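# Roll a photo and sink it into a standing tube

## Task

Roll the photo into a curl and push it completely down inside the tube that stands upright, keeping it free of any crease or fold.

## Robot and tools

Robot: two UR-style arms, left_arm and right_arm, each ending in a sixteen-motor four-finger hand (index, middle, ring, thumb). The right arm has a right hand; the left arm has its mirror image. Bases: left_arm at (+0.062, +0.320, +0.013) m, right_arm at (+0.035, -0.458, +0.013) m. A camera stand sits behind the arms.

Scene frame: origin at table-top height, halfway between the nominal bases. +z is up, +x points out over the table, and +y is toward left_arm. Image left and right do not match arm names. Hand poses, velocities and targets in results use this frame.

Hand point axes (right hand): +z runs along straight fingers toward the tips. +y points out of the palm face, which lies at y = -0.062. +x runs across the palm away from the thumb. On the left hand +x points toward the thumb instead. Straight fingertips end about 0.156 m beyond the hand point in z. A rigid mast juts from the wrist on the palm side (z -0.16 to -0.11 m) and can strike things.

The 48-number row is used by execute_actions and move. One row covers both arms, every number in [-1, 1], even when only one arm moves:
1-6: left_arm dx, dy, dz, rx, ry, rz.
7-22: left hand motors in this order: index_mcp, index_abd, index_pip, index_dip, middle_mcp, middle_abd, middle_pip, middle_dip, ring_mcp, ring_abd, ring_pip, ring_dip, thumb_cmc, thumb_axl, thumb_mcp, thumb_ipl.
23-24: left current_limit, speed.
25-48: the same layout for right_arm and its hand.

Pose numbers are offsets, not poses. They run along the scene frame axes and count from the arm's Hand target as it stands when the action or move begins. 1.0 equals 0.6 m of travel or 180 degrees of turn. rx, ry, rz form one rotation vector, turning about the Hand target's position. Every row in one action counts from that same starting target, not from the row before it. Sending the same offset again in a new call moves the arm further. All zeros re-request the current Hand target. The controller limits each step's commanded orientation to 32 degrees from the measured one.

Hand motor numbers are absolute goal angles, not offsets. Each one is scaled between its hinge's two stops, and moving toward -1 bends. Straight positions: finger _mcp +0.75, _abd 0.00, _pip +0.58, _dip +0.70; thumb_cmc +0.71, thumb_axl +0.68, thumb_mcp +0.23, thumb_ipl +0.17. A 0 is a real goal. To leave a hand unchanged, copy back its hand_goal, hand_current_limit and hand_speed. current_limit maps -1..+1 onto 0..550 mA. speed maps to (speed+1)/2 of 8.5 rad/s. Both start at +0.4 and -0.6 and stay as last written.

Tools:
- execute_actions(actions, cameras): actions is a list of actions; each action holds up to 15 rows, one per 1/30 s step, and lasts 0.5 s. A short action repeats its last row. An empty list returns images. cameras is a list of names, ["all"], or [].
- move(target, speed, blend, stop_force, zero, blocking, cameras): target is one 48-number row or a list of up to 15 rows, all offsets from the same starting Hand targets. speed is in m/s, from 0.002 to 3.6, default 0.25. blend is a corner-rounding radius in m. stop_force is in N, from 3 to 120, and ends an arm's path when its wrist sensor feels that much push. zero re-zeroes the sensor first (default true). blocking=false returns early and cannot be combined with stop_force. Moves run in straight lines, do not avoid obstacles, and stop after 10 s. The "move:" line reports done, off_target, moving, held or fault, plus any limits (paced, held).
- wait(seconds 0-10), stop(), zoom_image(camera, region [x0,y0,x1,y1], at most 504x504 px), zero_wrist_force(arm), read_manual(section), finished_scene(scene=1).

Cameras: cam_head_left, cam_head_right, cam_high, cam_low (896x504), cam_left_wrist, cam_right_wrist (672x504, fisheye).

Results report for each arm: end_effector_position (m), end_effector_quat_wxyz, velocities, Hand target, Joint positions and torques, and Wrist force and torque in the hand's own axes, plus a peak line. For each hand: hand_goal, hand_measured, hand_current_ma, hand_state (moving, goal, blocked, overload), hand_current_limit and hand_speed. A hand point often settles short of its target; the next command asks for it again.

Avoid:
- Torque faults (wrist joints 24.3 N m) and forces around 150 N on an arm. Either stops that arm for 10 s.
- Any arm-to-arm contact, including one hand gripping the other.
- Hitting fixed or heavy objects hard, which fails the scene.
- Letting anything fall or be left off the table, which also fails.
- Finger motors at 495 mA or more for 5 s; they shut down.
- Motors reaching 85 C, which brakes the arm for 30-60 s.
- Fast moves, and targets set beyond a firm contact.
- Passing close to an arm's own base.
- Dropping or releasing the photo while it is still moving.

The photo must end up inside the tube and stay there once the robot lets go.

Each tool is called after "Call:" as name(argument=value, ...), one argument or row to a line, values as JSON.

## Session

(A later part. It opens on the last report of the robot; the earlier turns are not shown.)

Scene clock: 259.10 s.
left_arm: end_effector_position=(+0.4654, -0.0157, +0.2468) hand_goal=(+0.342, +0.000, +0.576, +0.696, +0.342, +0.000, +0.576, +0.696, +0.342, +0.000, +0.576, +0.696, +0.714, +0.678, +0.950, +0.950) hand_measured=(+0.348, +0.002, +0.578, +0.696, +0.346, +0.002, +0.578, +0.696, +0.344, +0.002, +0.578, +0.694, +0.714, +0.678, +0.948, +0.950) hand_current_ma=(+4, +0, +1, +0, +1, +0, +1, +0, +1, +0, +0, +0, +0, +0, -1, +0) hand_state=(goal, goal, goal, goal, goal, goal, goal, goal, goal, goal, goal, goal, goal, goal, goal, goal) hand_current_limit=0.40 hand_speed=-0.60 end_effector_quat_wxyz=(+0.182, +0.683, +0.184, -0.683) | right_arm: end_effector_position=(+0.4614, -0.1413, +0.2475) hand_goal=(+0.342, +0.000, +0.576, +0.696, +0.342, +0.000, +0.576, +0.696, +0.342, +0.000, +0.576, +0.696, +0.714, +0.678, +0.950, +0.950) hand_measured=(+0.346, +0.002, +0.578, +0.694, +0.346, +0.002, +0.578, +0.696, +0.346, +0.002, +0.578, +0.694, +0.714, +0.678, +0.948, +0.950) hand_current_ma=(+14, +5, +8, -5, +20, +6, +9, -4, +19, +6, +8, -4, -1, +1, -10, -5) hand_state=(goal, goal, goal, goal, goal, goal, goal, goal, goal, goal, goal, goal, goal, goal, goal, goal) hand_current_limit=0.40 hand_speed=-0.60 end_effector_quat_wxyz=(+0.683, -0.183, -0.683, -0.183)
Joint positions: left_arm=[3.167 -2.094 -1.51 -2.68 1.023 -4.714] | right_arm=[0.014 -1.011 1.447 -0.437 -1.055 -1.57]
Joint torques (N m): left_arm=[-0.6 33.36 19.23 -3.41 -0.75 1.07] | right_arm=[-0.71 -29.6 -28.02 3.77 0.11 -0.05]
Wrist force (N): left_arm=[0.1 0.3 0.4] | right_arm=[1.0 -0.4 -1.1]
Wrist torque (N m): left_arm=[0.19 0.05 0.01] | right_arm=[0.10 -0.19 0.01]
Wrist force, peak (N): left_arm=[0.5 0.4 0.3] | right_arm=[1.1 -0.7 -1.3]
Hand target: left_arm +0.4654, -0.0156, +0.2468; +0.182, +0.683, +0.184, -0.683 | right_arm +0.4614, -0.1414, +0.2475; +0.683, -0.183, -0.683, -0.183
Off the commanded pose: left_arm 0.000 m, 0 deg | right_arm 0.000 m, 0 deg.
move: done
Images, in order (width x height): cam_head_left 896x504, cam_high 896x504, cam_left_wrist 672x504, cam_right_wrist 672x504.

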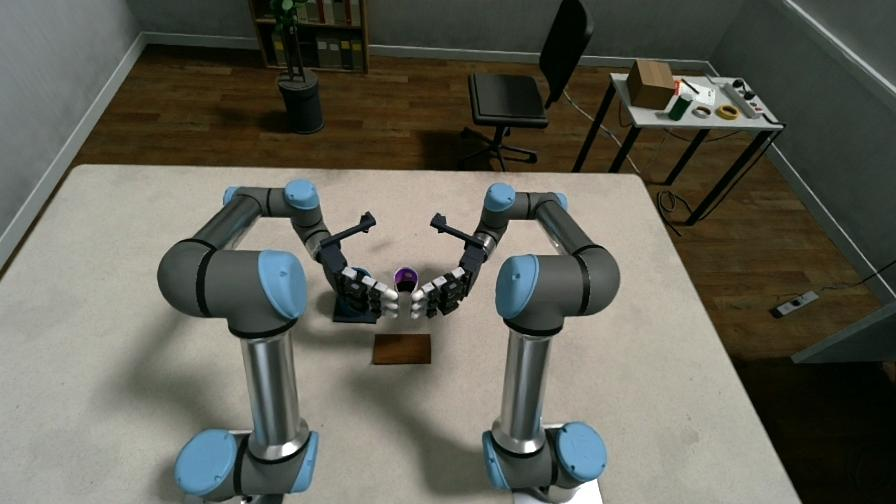

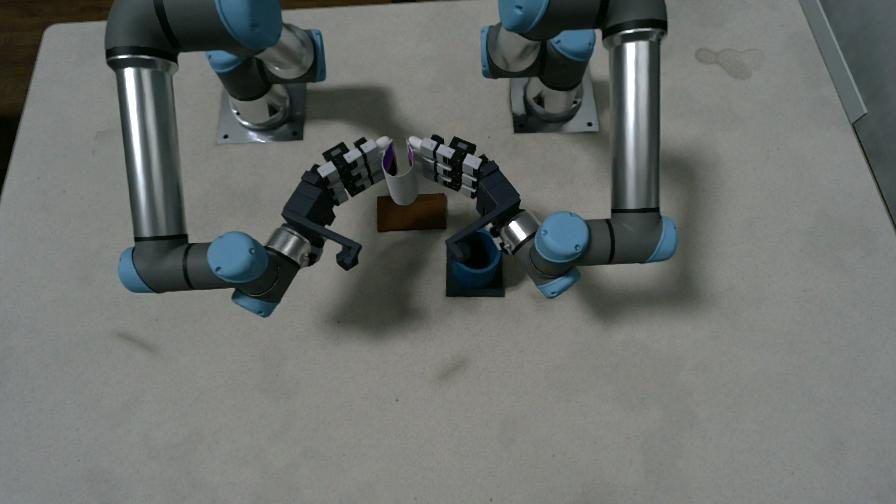

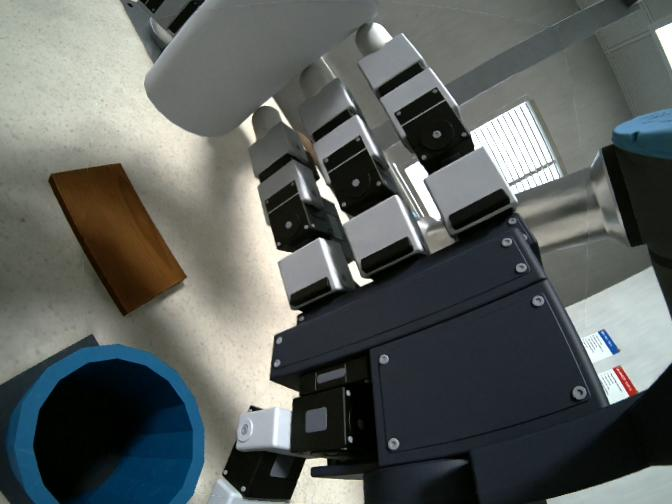

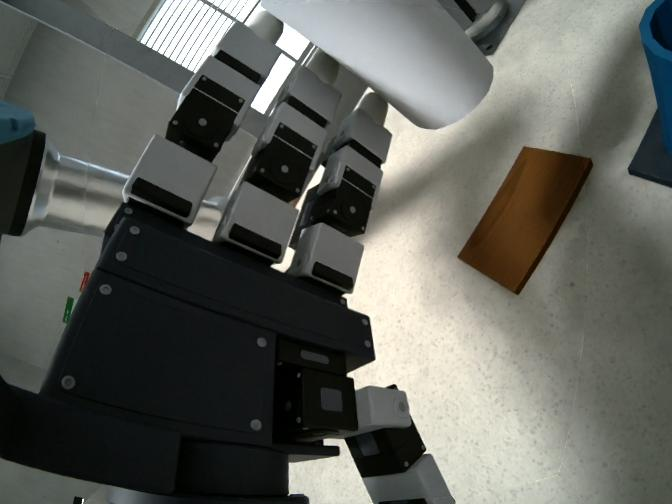

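Call:
move(
  target=[0.2167,0.2408,0,0,0,0,0.3425,0,0.576,0.696,0.3425,0,0.576,0.696,0.3425,0,0.576,0.696,0.714,0.678,0.95,0.95,0.4,-0.6,0.2167,0.2408,0,0,0,0,0.3425,0,0.576,0.696,0.3425,0,0.576,0.696,0.3425,0,0.576,0.696,0.714,0.678,0.95,0.95,0.4,-0.6],
  speed=0.05,
  cameras=["all"],
)

Call:
zoom_image(
  camera="cam_high",
  region=[410, 170, 550, 300],
)

Call:
zoom_image(
  camera="cam_head_left",
  region=[280, 200, 420, 330],
)

Call:
zoom_image(
  camera="cam_low",
  region=[470, 160, 570, 290],
)

Scene clock: 263.87 s.
left_arm: end_effector_position=(+0.5954, +0.1290, +0.2467) hand_goal=(+0.342, +0.000, +0.576, +0.696, +0.342, +0.000, +0.576, +0.696, +0.342, +0.000, +0.576, +0.696, +0.714, +0.678, +0.950, +0.950) hand_measured=(+0.348, +0.002, +0.578, +0.696, +0.346, +0.002, +0.578, +0.696, +0.344, +0.002, +0.578, +0.694, +0.714, +0.678, +0.948, +0.950) hand_current_ma=(+4, +1, +1, +0, +1, +0, +1, +0, +1, +0, +0, +0, +0, +0, -1, +0) hand_state=(goal, goal, goal, goal, goal, goal, goal, goal, goal, goal, goal, goal, goal, goal, goal, goal) hand_current_limit=0.40 hand_speed=-0.60 end_effector_quat_wxyz=(+0.182, +0.683, +0.184, -0.683) | right_arm: end_effector_position=(+0.5914, +0.0032, +0.2475) hand_goal=(+0.342, +0.000, +0.576, +0.696, +0.342, +0.000, +0.576, +0.696, +0.342, +0.000, +0.576, +0.696, +0.714, +0.678, +0.950, +0.950) hand_measured=(+0.344, +0.002, +0.578, +0.694, +0.346, +0.002, +0.578, +0.696, +0.346, +0.002, +0.578, +0.694, +0.714, +0.678, +0.948, +0.950) hand_current_ma=(+12, +5, +8, -5, +18, +6, +9, -4, +17, +6, +8, -4, -1, +1, -10, -5) hand_state=(goal, goal, goal, goal, goal, goal, goal, goal, goal, goal, goal, goal, goal, goal, goal, goal) hand_current_limit=0.40 hand_speed=-0.60 end_effector_quat_wxyz=(+0.683, -0.183, -0.683, -0.183)
Joint positions: left_arm=[3.382 -2.354 -1.066 -2.864 1.238 -4.714] | right_arm=[0.213 -0.56 0.64 -0.081 -0.856 -1.57]
Joint torques (N m): left_arm=[-13.65 57.94 15.66 -0.33 -2.14 -0.25] | right_arm=[-10.44 -63.6 -13.04 -0.74 -1.83 -1.89]
Wrist force (N): left_arm=[0.1 -0.1 0.7] | right_arm=[1.1 -0.6 -1.2]
Wrist torque (N m): left_arm=[0.09 0.04 0.04] | right_arm=[0.06 -0.21 0.02]
Wrist force, peak (N): left_arm=[0.3 0.4 0.8] | right_arm=[1.4 -0.4 -1.4]
Hand target: left_arm +0.5954, +0.1289, +0.2468; +0.182, +0.683, +0.184, -0.683 | right_arm +0.5914, +0.0031, +0.2475; +0.683, -0.183, -0.683, -0.183
Off the commanded pose: left_arm 0.000 m, 0 deg | right_arm 0.000 m, 0 deg.
move: done

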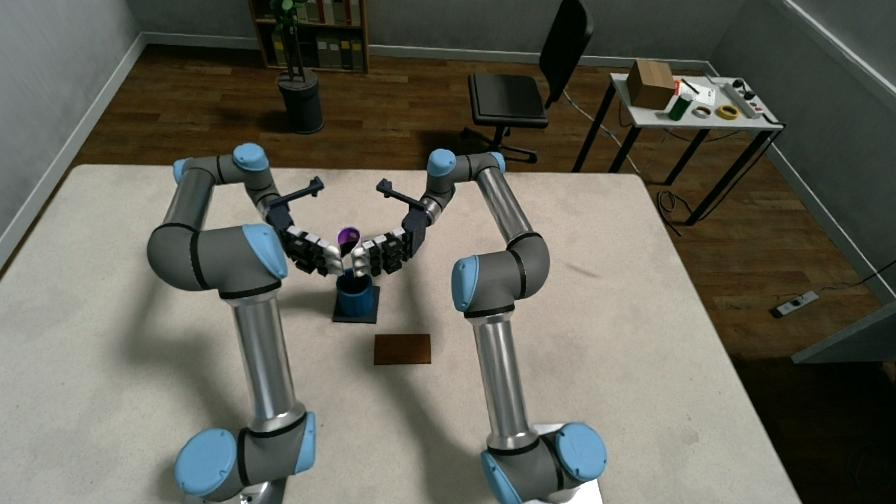

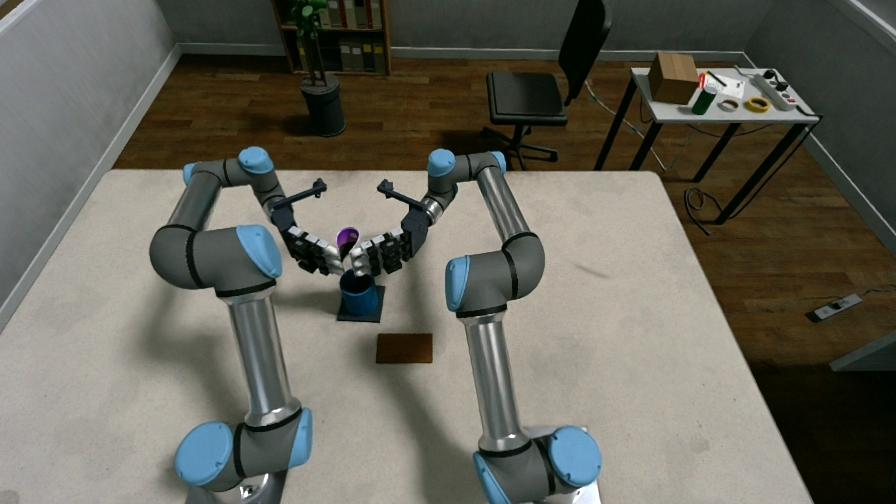

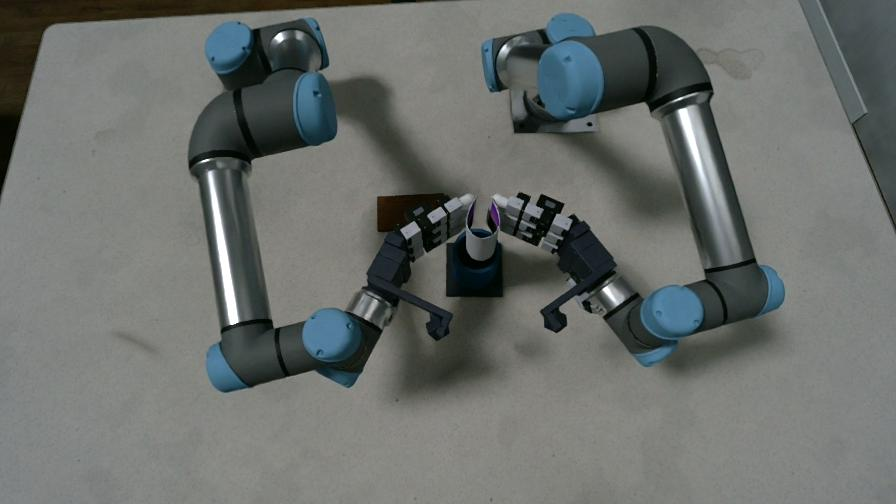

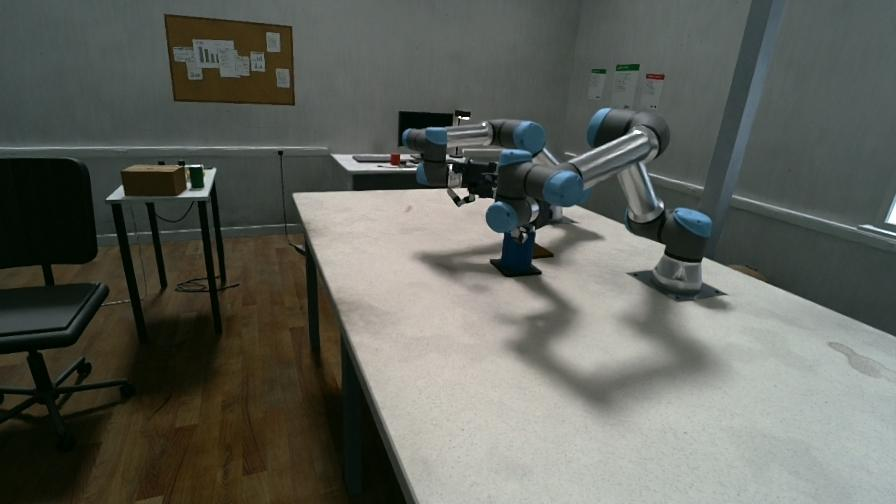

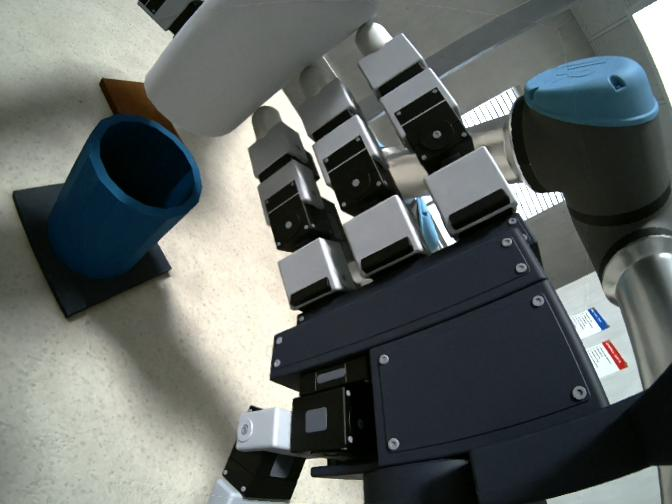

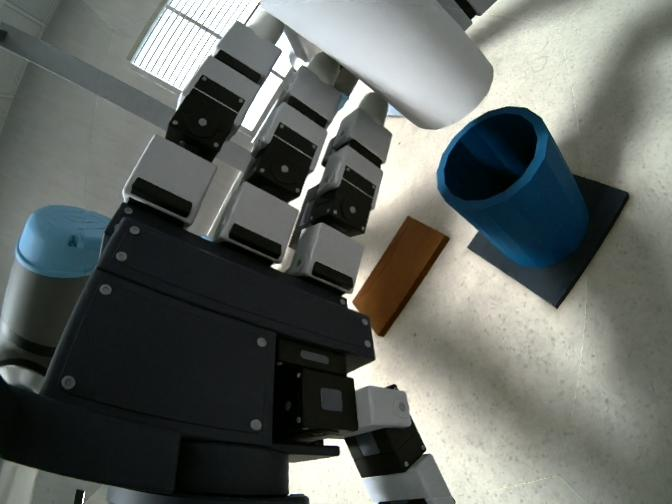

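Scaled by 3.600 from the camera's 896x504 image, which has a finer 1280x720 frame.

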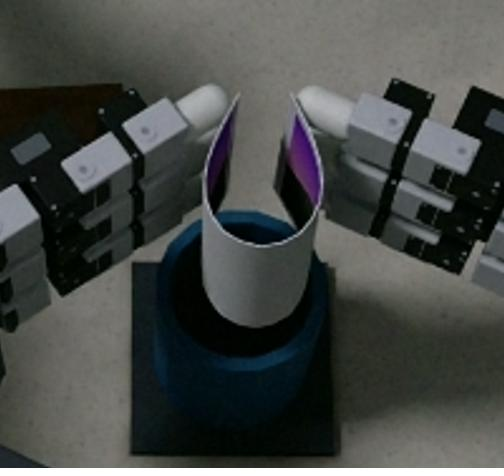

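Scaled by 3.600 from the camera's 896x504 image, which has a finer 1280x720 frame.

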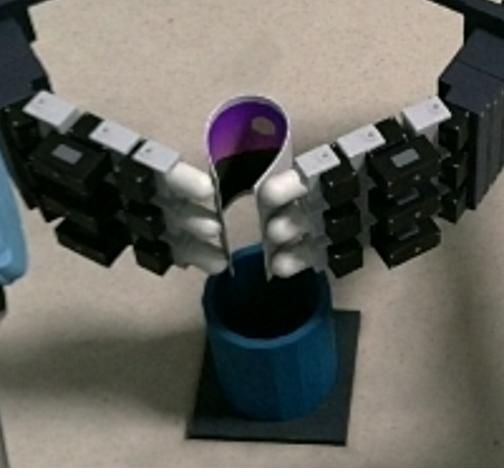

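Scaled by 3.877 from the camera's 896x504 image, which has a finer 1280x720 frame.

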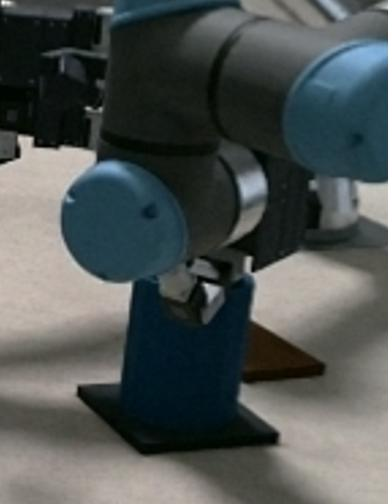

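Call:
execute_actions(
  actions=[],
)

Scene clock: 264.40 s.
left_arm: end_effector_position=(+0.5954, +0.1289, +0.2468) hand_goal=(+0.342, +0.000, +0.576, +0.696, +0.342, +0.000, +0.576, +0.696, +0.342, +0.000, +0.576, +0.696, +0.714, +0.678, +0.950, +0.950) hand_measured=(+0.348, +0.002, +0.578, +0.696, +0.346, +0.002, +0.578, +0.696, +0.344, +0.002, +0.578, +0.694, +0.714, +0.678, +0.948, +0.950) hand_current_ma=(+4, +1, +1, +0, +1, +0, +1, +0, +1, +0, +0, +0, +0, +0, -1, +0) hand_state=(goal, goal, goal, goal, goal, goal, goal, goal, goal, goal, goal, goal, goal, goal, goal, goal) hand_current_limit=0.40 hand_speed=-0.60 end_effector_quat_wxyz=(+0.182, +0.683, +0.184, -0.683) | right_arm: end_effector_position=(+0.5914, +0.0031, +0.2475) hand_goal=(+0.342, +0.000, +0.576, +0.696, +0.342, +0.000, +0.576, +0.696, +0.342, +0.000, +0.576, +0.696, +0.714, +0.678, +0.950, +0.950) hand_measured=(+0.344, +0.002, +0.578, +0.694, +0.346, +0.002, +0.578, +0.696, +0.346, +0.002, +0.578, +0.694, +0.714, +0.678, +0.948, +0.950) hand_current_ma=(+12, +5, +8, -5, +18, +6, +9, -4, +17, +6, +8, -4, -1, +1, -10, -5) hand_state=(goal, goal, goal, goal, goal, goal, goal, goal, goal, goal, goal, goal, goal, goal, goal, goal) hand_current_limit=0.40 hand_speed=-0.60 end_effector_quat_wxyz=(+0.683, -0.183, -0.683, -0.183)
Joint positions: left_arm=[3.382 -2.354 -1.066 -2.864 1.238 -4.714] | right_arm=[0.212 -0.56 0.64 -0.081 -0.856 -1.57]
Joint velocities: within noise
Joint torques (N m): left_arm=[-11.66 58.93 19 -0.22 -2.23 0.05] | right_arm=[-10.82 -67.25 -17.44 -0.4 -1.89 -1.89]
Motor temperatures (°C): left_arm=[37 29 28 37 39 40] | right_arm=[33 35 36 37 38 40]
Wrist force (N): left_arm=[0.3 0.2 0.5] | right_arm=[0.9 -0.8 -1.3]
Wrist torque (N m): left_arm=[0.15 0.01 0.05] | right_arm=[0.06 -0.19 0.00]
Wrist force, peak (N): left_arm=[0.4 0.1 0.7] | right_arm=[0.9 -0.8 -1.3]
Hand target: left_arm +0.5954, +0.1289, +0.2468; +0.182, +0.683, +0.184, -0.683 | right_arm +0.5914, +0.0031, +0.2475; +0.683, -0.183, -0.683, -0.183
Off the commanded pose: left_arm 0.000 m, 0 deg | right_arm 0.000 m, 0 deg.

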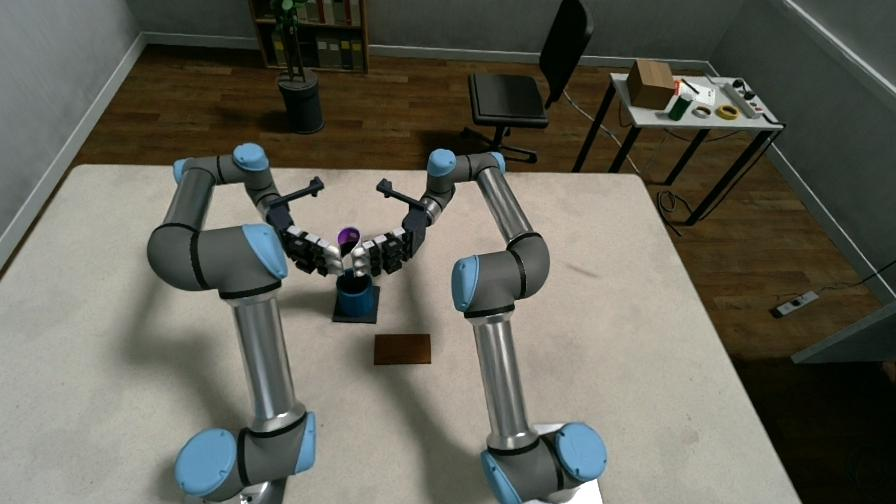

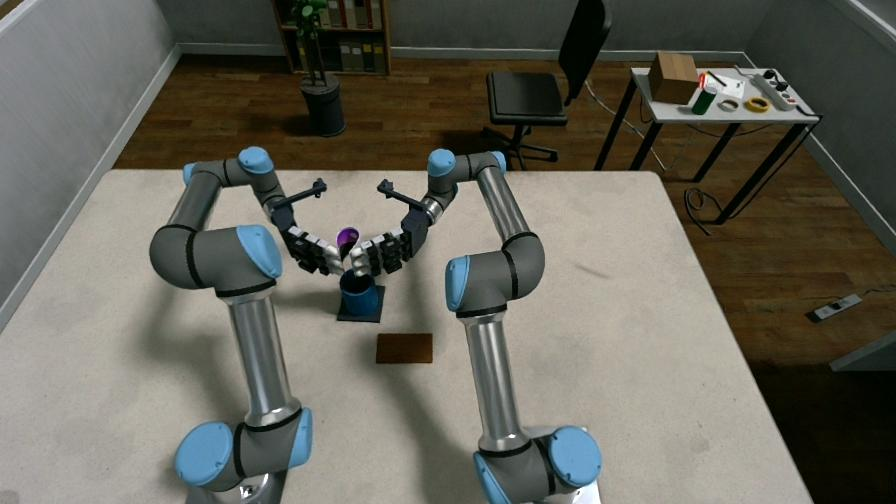

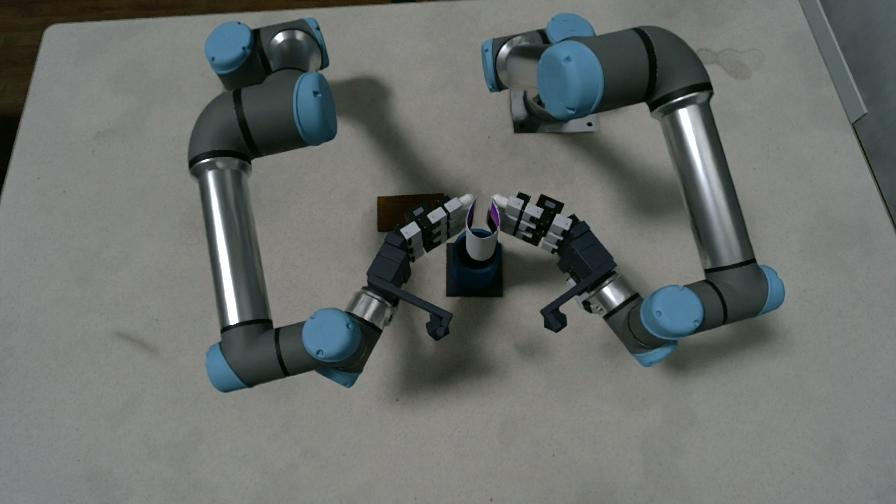

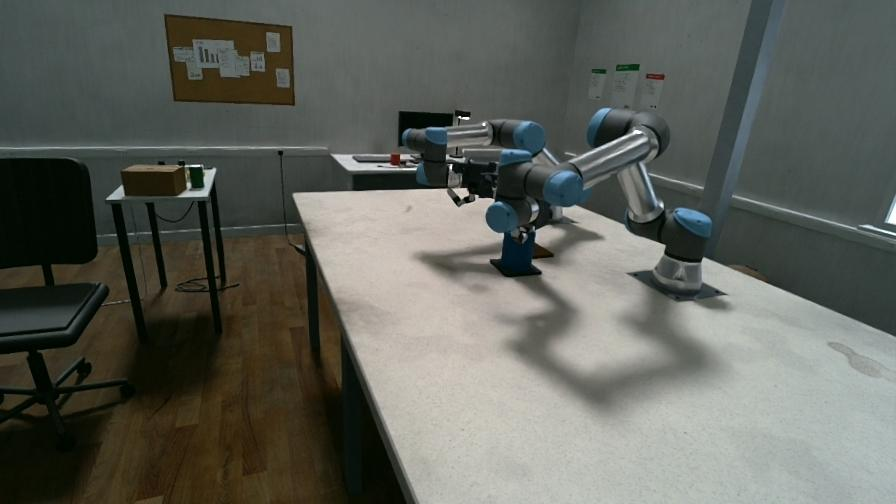

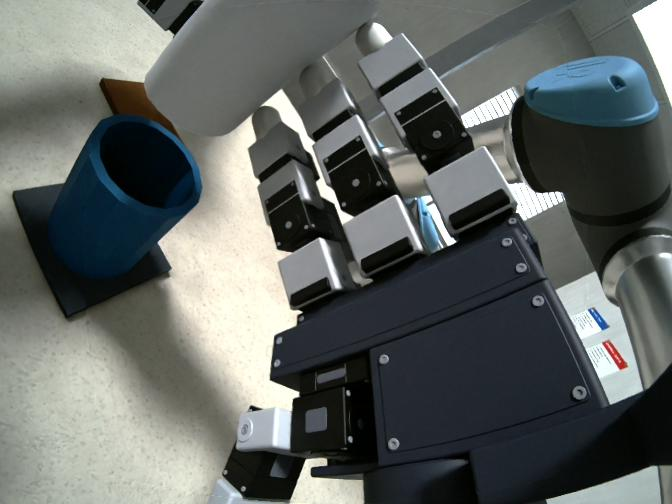

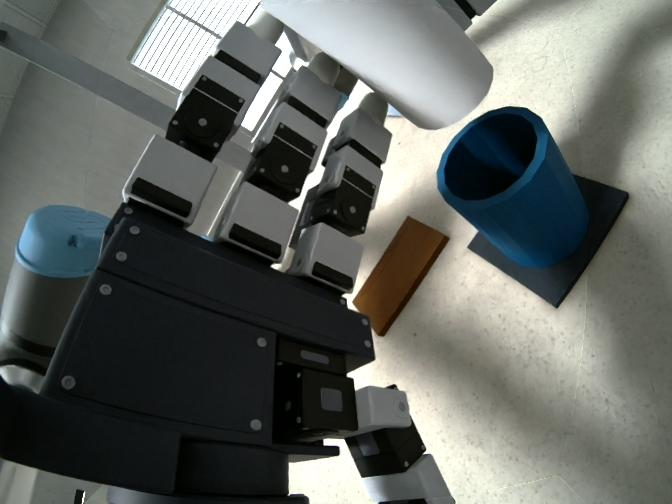

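Call:
move(
  target=[
    [0,-0.0033,-0.08,0,0,0,0.3425,0,0.576,0.696,0.3425,0,0.576,0.696,0.3425,0,0.576,0.696,0.714,0.678,0.95,0.95,0.4,-0.6,0,0.0033,-0.0812,0,0,0,0.3425,0,0.576,0.696,0.3425,0,0.576,0.696,0.3425,0,0.576,0.696,0.714,0.678,0.95,0.95,0.4,-0.6],
  ],
  speed=0.04,
  cameras=["cam_high","cam_left_wrist","cam_right_wrist","cam_head_left"],
)

Call:
zoom_image(
  camera="cam_high",
  region=[410, 180, 550, 310],
)

Call:
zoom_image(
  camera="cam_head_left",
  region=[270, 200, 440, 340],
)

Scene clock: 266.10 s.
left_arm: end_effector_position=(+0.5954, +0.1269, +0.1986) hand_goal=(+0.342, +0.000, +0.576, +0.696, +0.342, +0.000, +0.576, +0.696, +0.342, +0.000, +0.576, +0.696, +0.714, +0.678, +0.950, +0.950) hand_measured=(+0.348, +0.002, +0.578, +0.696, +0.346, +0.002, +0.578, +0.696, +0.344, +0.002, +0.578, +0.694, +0.714, +0.678, +0.948, +0.950) hand_current_ma=(+4, +1, +1, +0, +1, +1, +1, +0, +1, +0, +0, +0, +0, +0, -1, +0) hand_state=(goal, goal, goal, goal, goal, goal, goal, goal, goal, goal, goal, goal, goal, goal, goal, goal) hand_current_limit=0.40 hand_speed=-0.60 end_effector_quat_wxyz=(+0.182, +0.683, +0.184, -0.683) | right_arm: end_effector_position=(+0.5914, +0.0051, +0.1985) hand_goal=(+0.342, +0.000, +0.576, +0.696, +0.342, +0.000, +0.576, +0.696, +0.342, +0.000, +0.576, +0.696, +0.714, +0.678, +0.950, +0.950) hand_measured=(+0.344, +0.002, +0.578, +0.694, +0.346, +0.002, +0.578, +0.696, +0.346, +0.002, +0.578, +0.694, +0.714, +0.678, +0.948, +0.950) hand_current_ma=(+12, +6, +8, -5, +18, +6, +9, -4, +17, +6, +8, -4, -1, +1, -10, -5) hand_state=(goal, goal, goal, goal, goal, goal, goal, goal, goal, goal, goal, goal, goal, goal, goal, goal) hand_current_limit=0.40 hand_speed=-0.60 end_effector_quat_wxyz=(+0.683, -0.183, -0.683, -0.183) end_effector_velocity=(+0.000, +0.001, +0.002) end_effector_angular_velocity=(+0.000, +0.003, -0.001)
Joint positions: left_arm=[3.379 -2.395 -1.121 -2.768 1.235 -4.714] | right_arm=[0.215 -0.533 0.714 -0.182 -0.854 -1.57]
Joint velocities: left_arm=[within noise] | right_arm=[0.001 -0.001 -0.002 0.006 0.001 0]
Joint torques (N m): left_arm=[-11.68 58.41 25.5 -3.58 -1.76 0.66] | right_arm=[9.72 -66.86 -32.96 3.83 1.65 0.43]
Wrist force (N): left_arm=[-0.1 -0.1 0.4] | right_arm=[1.0 -0.5 -1.3]
Wrist torque (N m): left_arm=[0.11 0.07 0.01] | right_arm=[0.09 -0.18 0.01]
Wrist force, peak (N): left_arm=[0.4 0.1 0.8] | right_arm=[1.4 -0.7 -1.1]
Hand target: left_arm +0.5954, +0.1269, +0.1988; +0.182, +0.683, +0.184, -0.683 | right_arm +0.5914, +0.0051, +0.1988; +0.683, -0.183, -0.683, -0.183
Off the commanded pose: left_arm 0.000 m, 0 deg | right_arm 0.000 m, 0 deg.
move: done
Images, in order (width x height): cam_head_left 896x504, cam_high 896x504, cam_left_wrist 672x504, cam_right_wrist 672x504.

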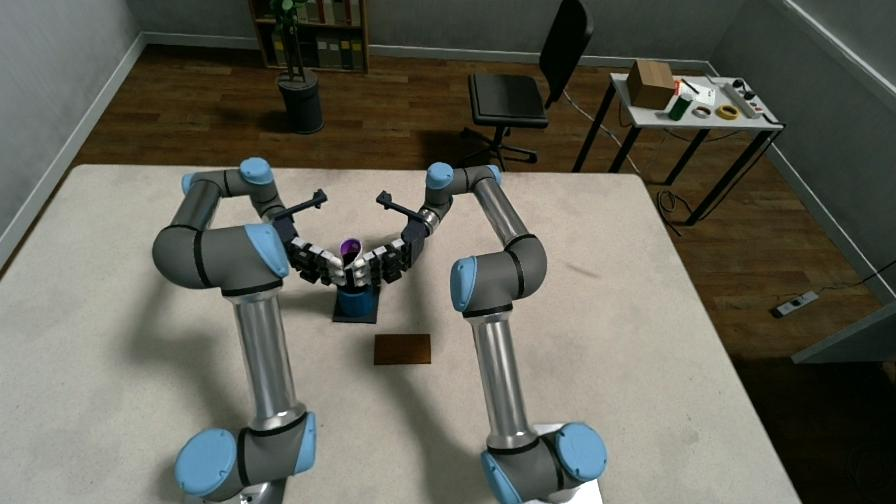

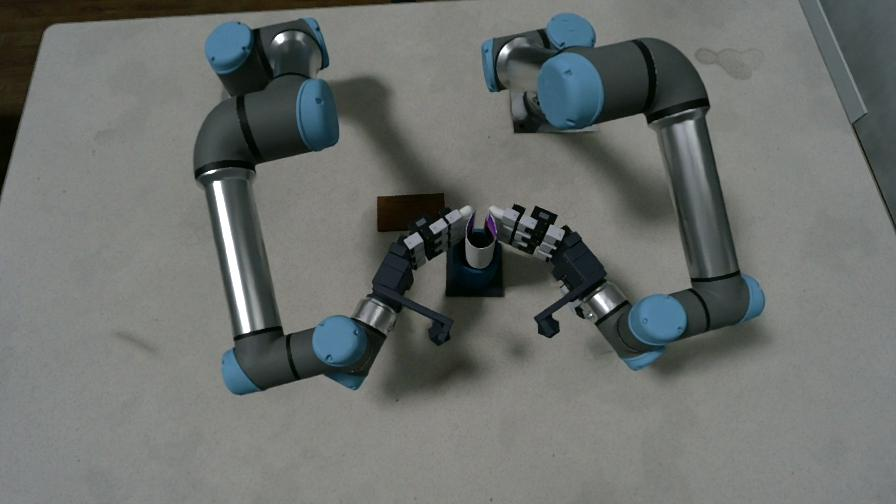

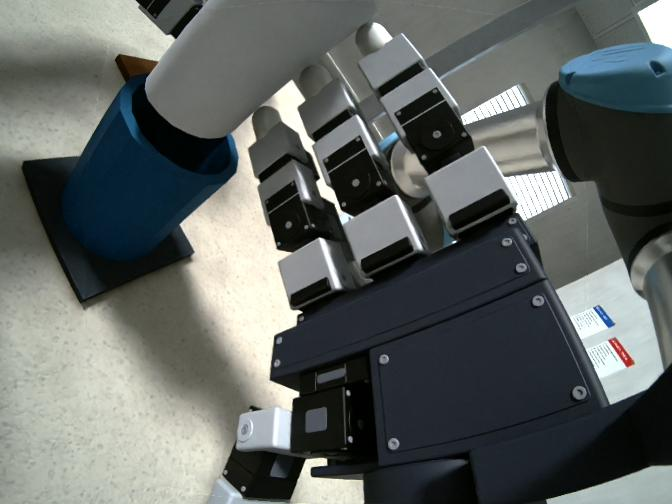

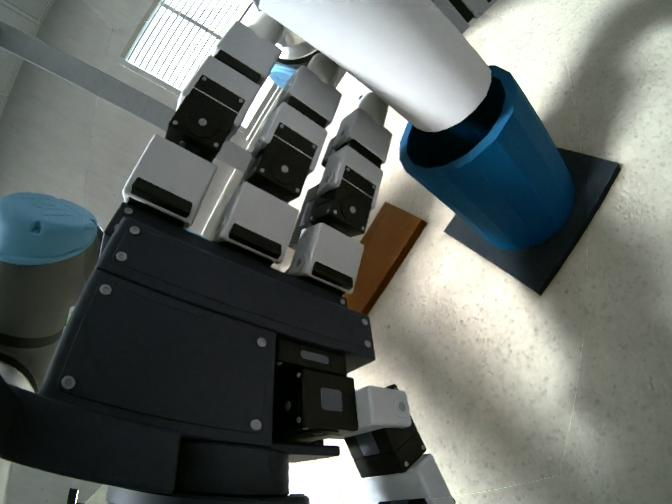

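Scaled by 3.600 from the camera's 896x504 image, which has a finer 1280x720 frame.

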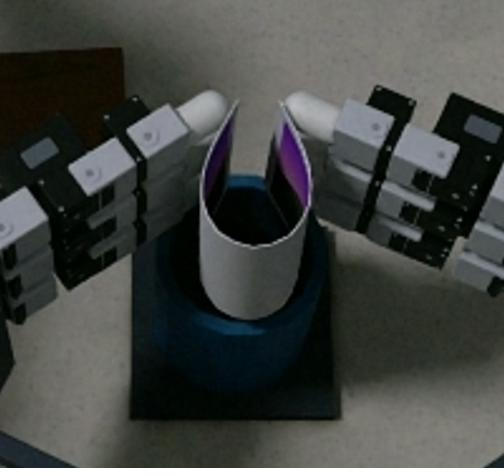

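Scaled by 2.965 from the camera's 896x504 image, which has a finer 1280x720 frame.

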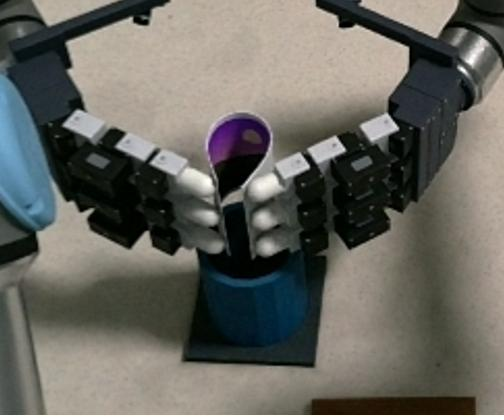

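Call:
zoom_image(
  camera="cam_high",
  region=[440, 200, 510, 300],
)

Call:
zoom_image(
  camera="cam_left_wrist",
  region=[0, 50, 320, 320],
)

Call:
zoom_image(
  camera="cam_right_wrist",
  region=[340, 20, 660, 320],
)

Scaled by 5.040 from the camera's 896x504 image, which has a finer 1280x720 frame.

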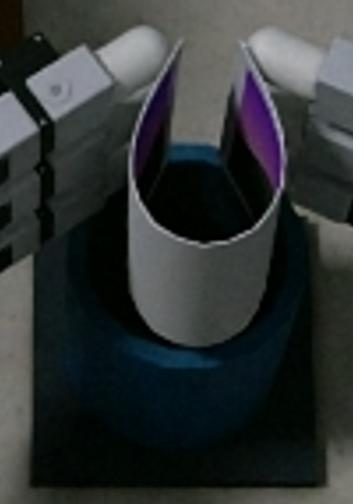

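Scaled by 1.575 from the camera's 672x504 image, which has a finer 960x720 frame.

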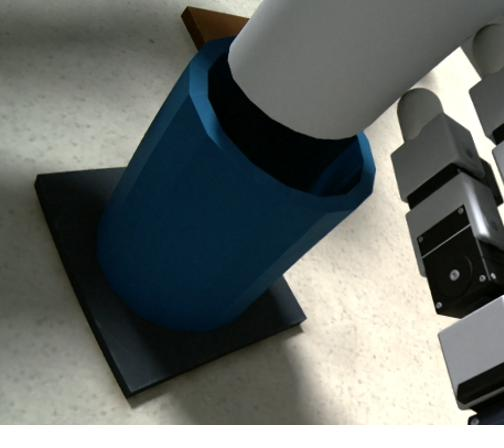

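Scaled by 1.575 from the camera's 672x504 image, which has a finer 960x720 frame.

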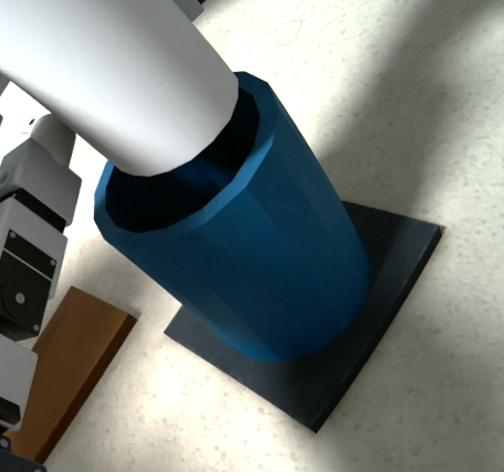

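Call:
move(
  target=[
    [-0.001,-0.0033,-0.0122,0,0.0556,0,0.3425,0,0.576,0.696,0.3425,0,0.576,0.696,0.3425,0,0.576,0.696,0.714,0.678,0.95,0.95,0.4,-0.6,-0.001,0.0033,-0.0122,0,0.0556,0,0.3425,0,0.576,0.696,0.3425,0,0.576,0.696,0.3425,0,0.576,0.696,0.714,0.678,0.95,0.95,0.4,-0.6],
  ],
  speed=0.06,
  cameras=["cam_high","cam_left_wrist","cam_right_wrist","cam_head_left"],
)

Call:
zoom_image(
  camera="cam_high",
  region=[440, 200, 510, 300],
)

Call:
zoom_image(
  camera="cam_head_left",
  region=[310, 220, 400, 330],
)

Scene clock: 269.90 s.
left_arm: end_effector_position=(+0.5948, +0.1249, +0.1914) hand_goal=(+0.342, +0.000, +0.576, +0.696, +0.342, +0.000, +0.576, +0.696, +0.342, +0.000, +0.576, +0.696, +0.714, +0.678, +0.950, +0.950) hand_measured=(+0.344, +0.002, +0.578, +0.696, +0.344, +0.002, +0.578, +0.696, +0.344, +0.002, +0.578, +0.694, +0.714, +0.678, +0.948, +0.950) hand_current_ma=(+1, +1, +1, +0, +0, +1, +1, +0, +0, +0, +0, +0, +0, +0, -1, +0) hand_state=(goal, goal, goal, goal, goal, goal, goal, goal, goal, goal, goal, goal, goal, goal, goal, goal) hand_current_limit=0.40 hand_speed=-0.60 end_effector_quat_wxyz=(+0.166, +0.620, +0.199, -0.740) | right_arm: end_effector_position=(+0.5909, +0.0071, +0.1915) hand_goal=(+0.342, +0.000, +0.576, +0.696, +0.342, +0.000, +0.576, +0.696, +0.342, +0.000, +0.576, +0.696, +0.714, +0.678, +0.950, +0.950) hand_measured=(+0.344, +0.002, +0.578, +0.694, +0.344, +0.002, +0.578, +0.696, +0.344, +0.002, +0.578, +0.694, +0.714, +0.678, +0.948, +0.950) hand_current_ma=(+8, +6, +8, -5, +11, +6, +9, -4, +8, +6, +8, -4, -1, +1, -10, -5) hand_state=(goal, goal, goal, goal, goal, goal, goal, goal, goal, goal, goal, goal, goal, goal, goal, goal) hand_current_limit=0.40 hand_speed=-0.60 end_effector_quat_wxyz=(+0.740, -0.199, -0.621, -0.166)
Joint positions: left_arm=[3.376 -2.473 -1.073 -2.898 1.23 -4.748] | right_arm=[0.217 -0.426 0.598 0.028 -0.855 -1.615]
Joint torques (N m): left_arm=[-12.16 62.05 9.86 -0.97 -1.04 1.39] | right_arm=[10.8 -68.55 -3.88 -0.23 -1.9 1.5]
Wrist force (N): left_arm=[0.3 -0.1 0.5] | right_arm=[1.3 -0.8 -1.1]
Wrist torque (N m): left_arm=[0.15 -0.02 0.21] | right_arm=[0.04 -0.21 0.11]
Wrist force, peak (N): left_arm=[0.2 -0.3 0.9] | right_arm=[1.3 -0.9 -1.2]
Hand target: left_arm +0.5948, +0.1249, +0.1914; +0.166, +0.620, +0.199, -0.740 | right_arm +0.5908, +0.0071, +0.1915; +0.740, -0.199, -0.621, -0.166
Off the commanded pose: left_arm 0.000 m, 0 deg | right_arm 0.000 m, 0 deg.
move: done
Images, in order (width x height): cam_head_left 896x504, cam_high 896x504, cam_left_wrist 672x504, cam_right_wrist 672x504.

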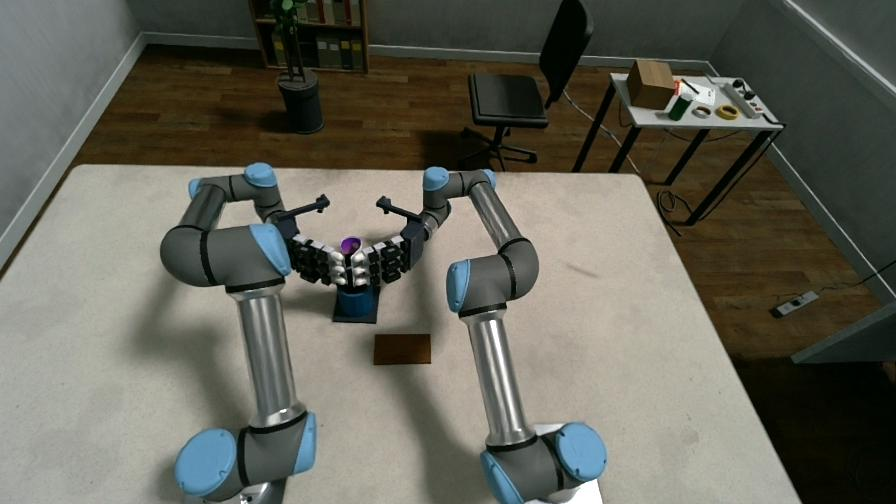

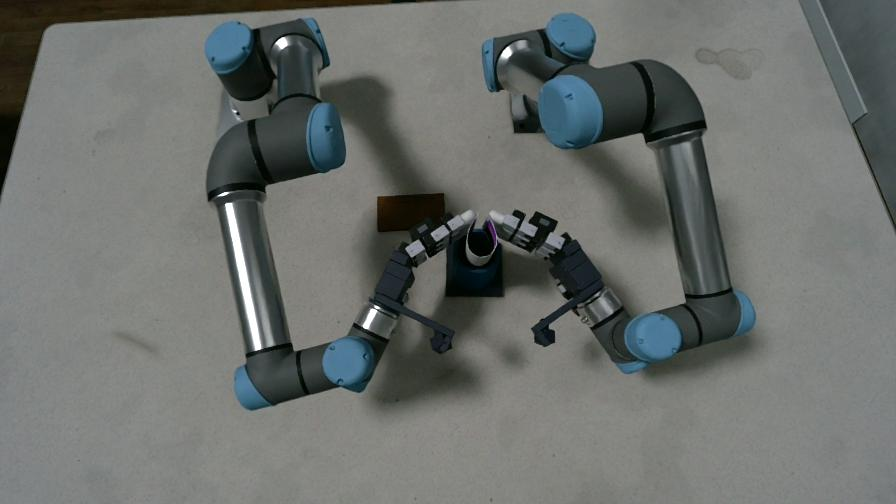

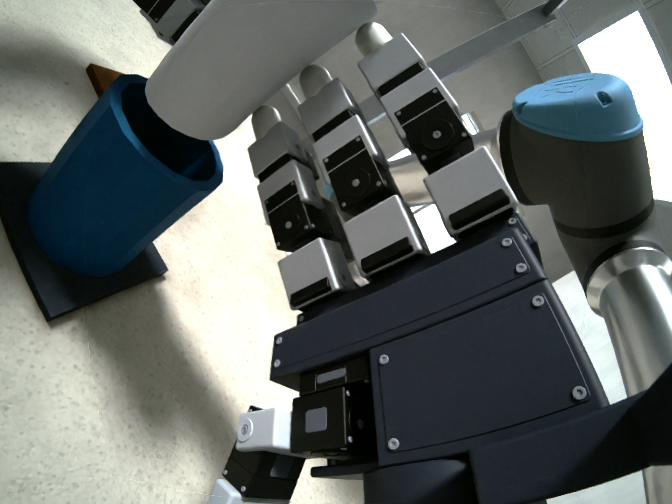

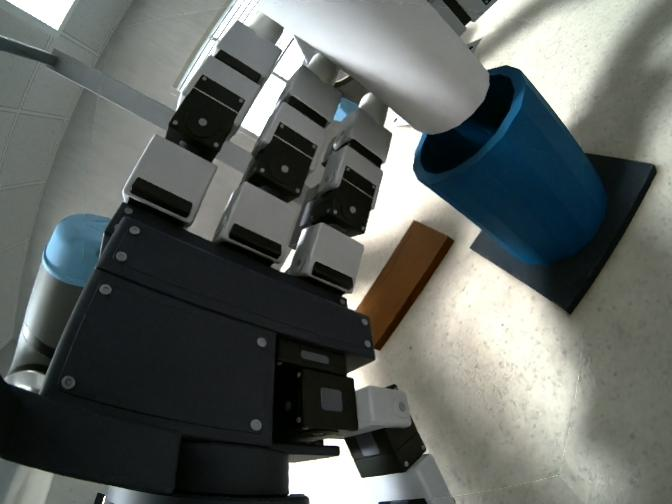

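Scaled by 5.040 from the camera's 896x504 image, which has a finer 1280x720 frame.

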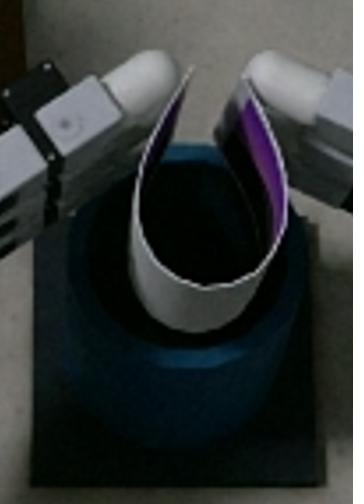

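Scaled by 4.582 from the camera's 896x504 image, which has a finer 1280x720 frame.

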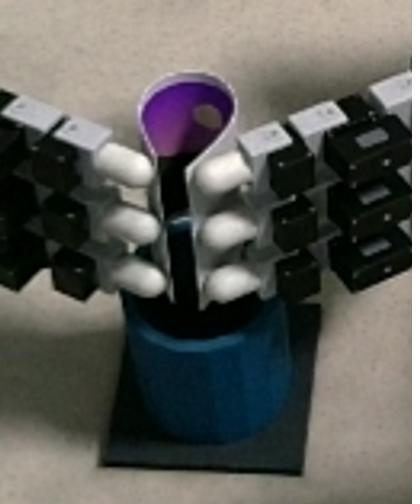

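Call:
zoom_image(
  camera="cam_head_left",
  region=[335, 230, 375, 295],
)

Call:
zoom_image(
  camera="cam_high",
  region=[455, 205, 505, 255],
)

Call:
zoom_image(
  camera="cam_left_wrist",
  region=[100, 0, 420, 200],
)

Call:
zoom_image(
  camera="cam_right_wrist",
  region=[220, 0, 560, 200],
)

Scaled by 7.754 from the camera's 896x504 image, which has a finer 1280x720 frame.

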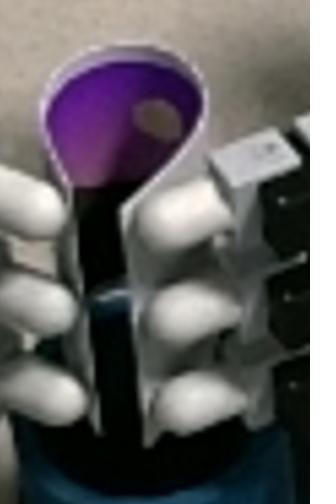

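Scaled by 10.080 from the camera's 896x504 image, which has a finer 1280x720 frame.

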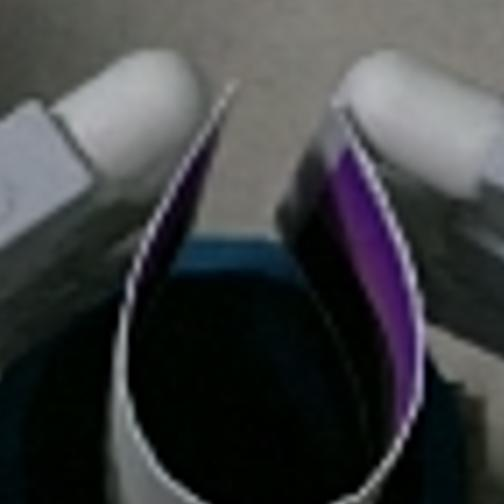

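Scaled by 1.575 from the camera's 672x504 image, which has a finer 960x720 frame.

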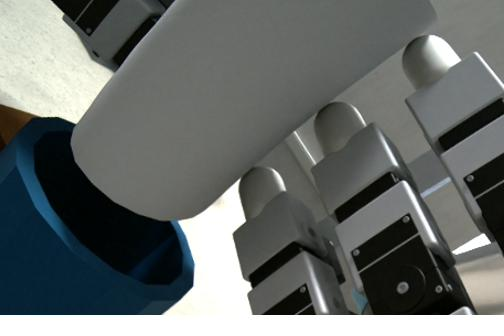

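Scaled by 1.482 from the camera's 672x504 image, which has a finer 960x720 frame.

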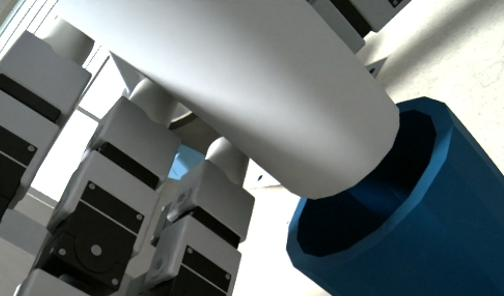

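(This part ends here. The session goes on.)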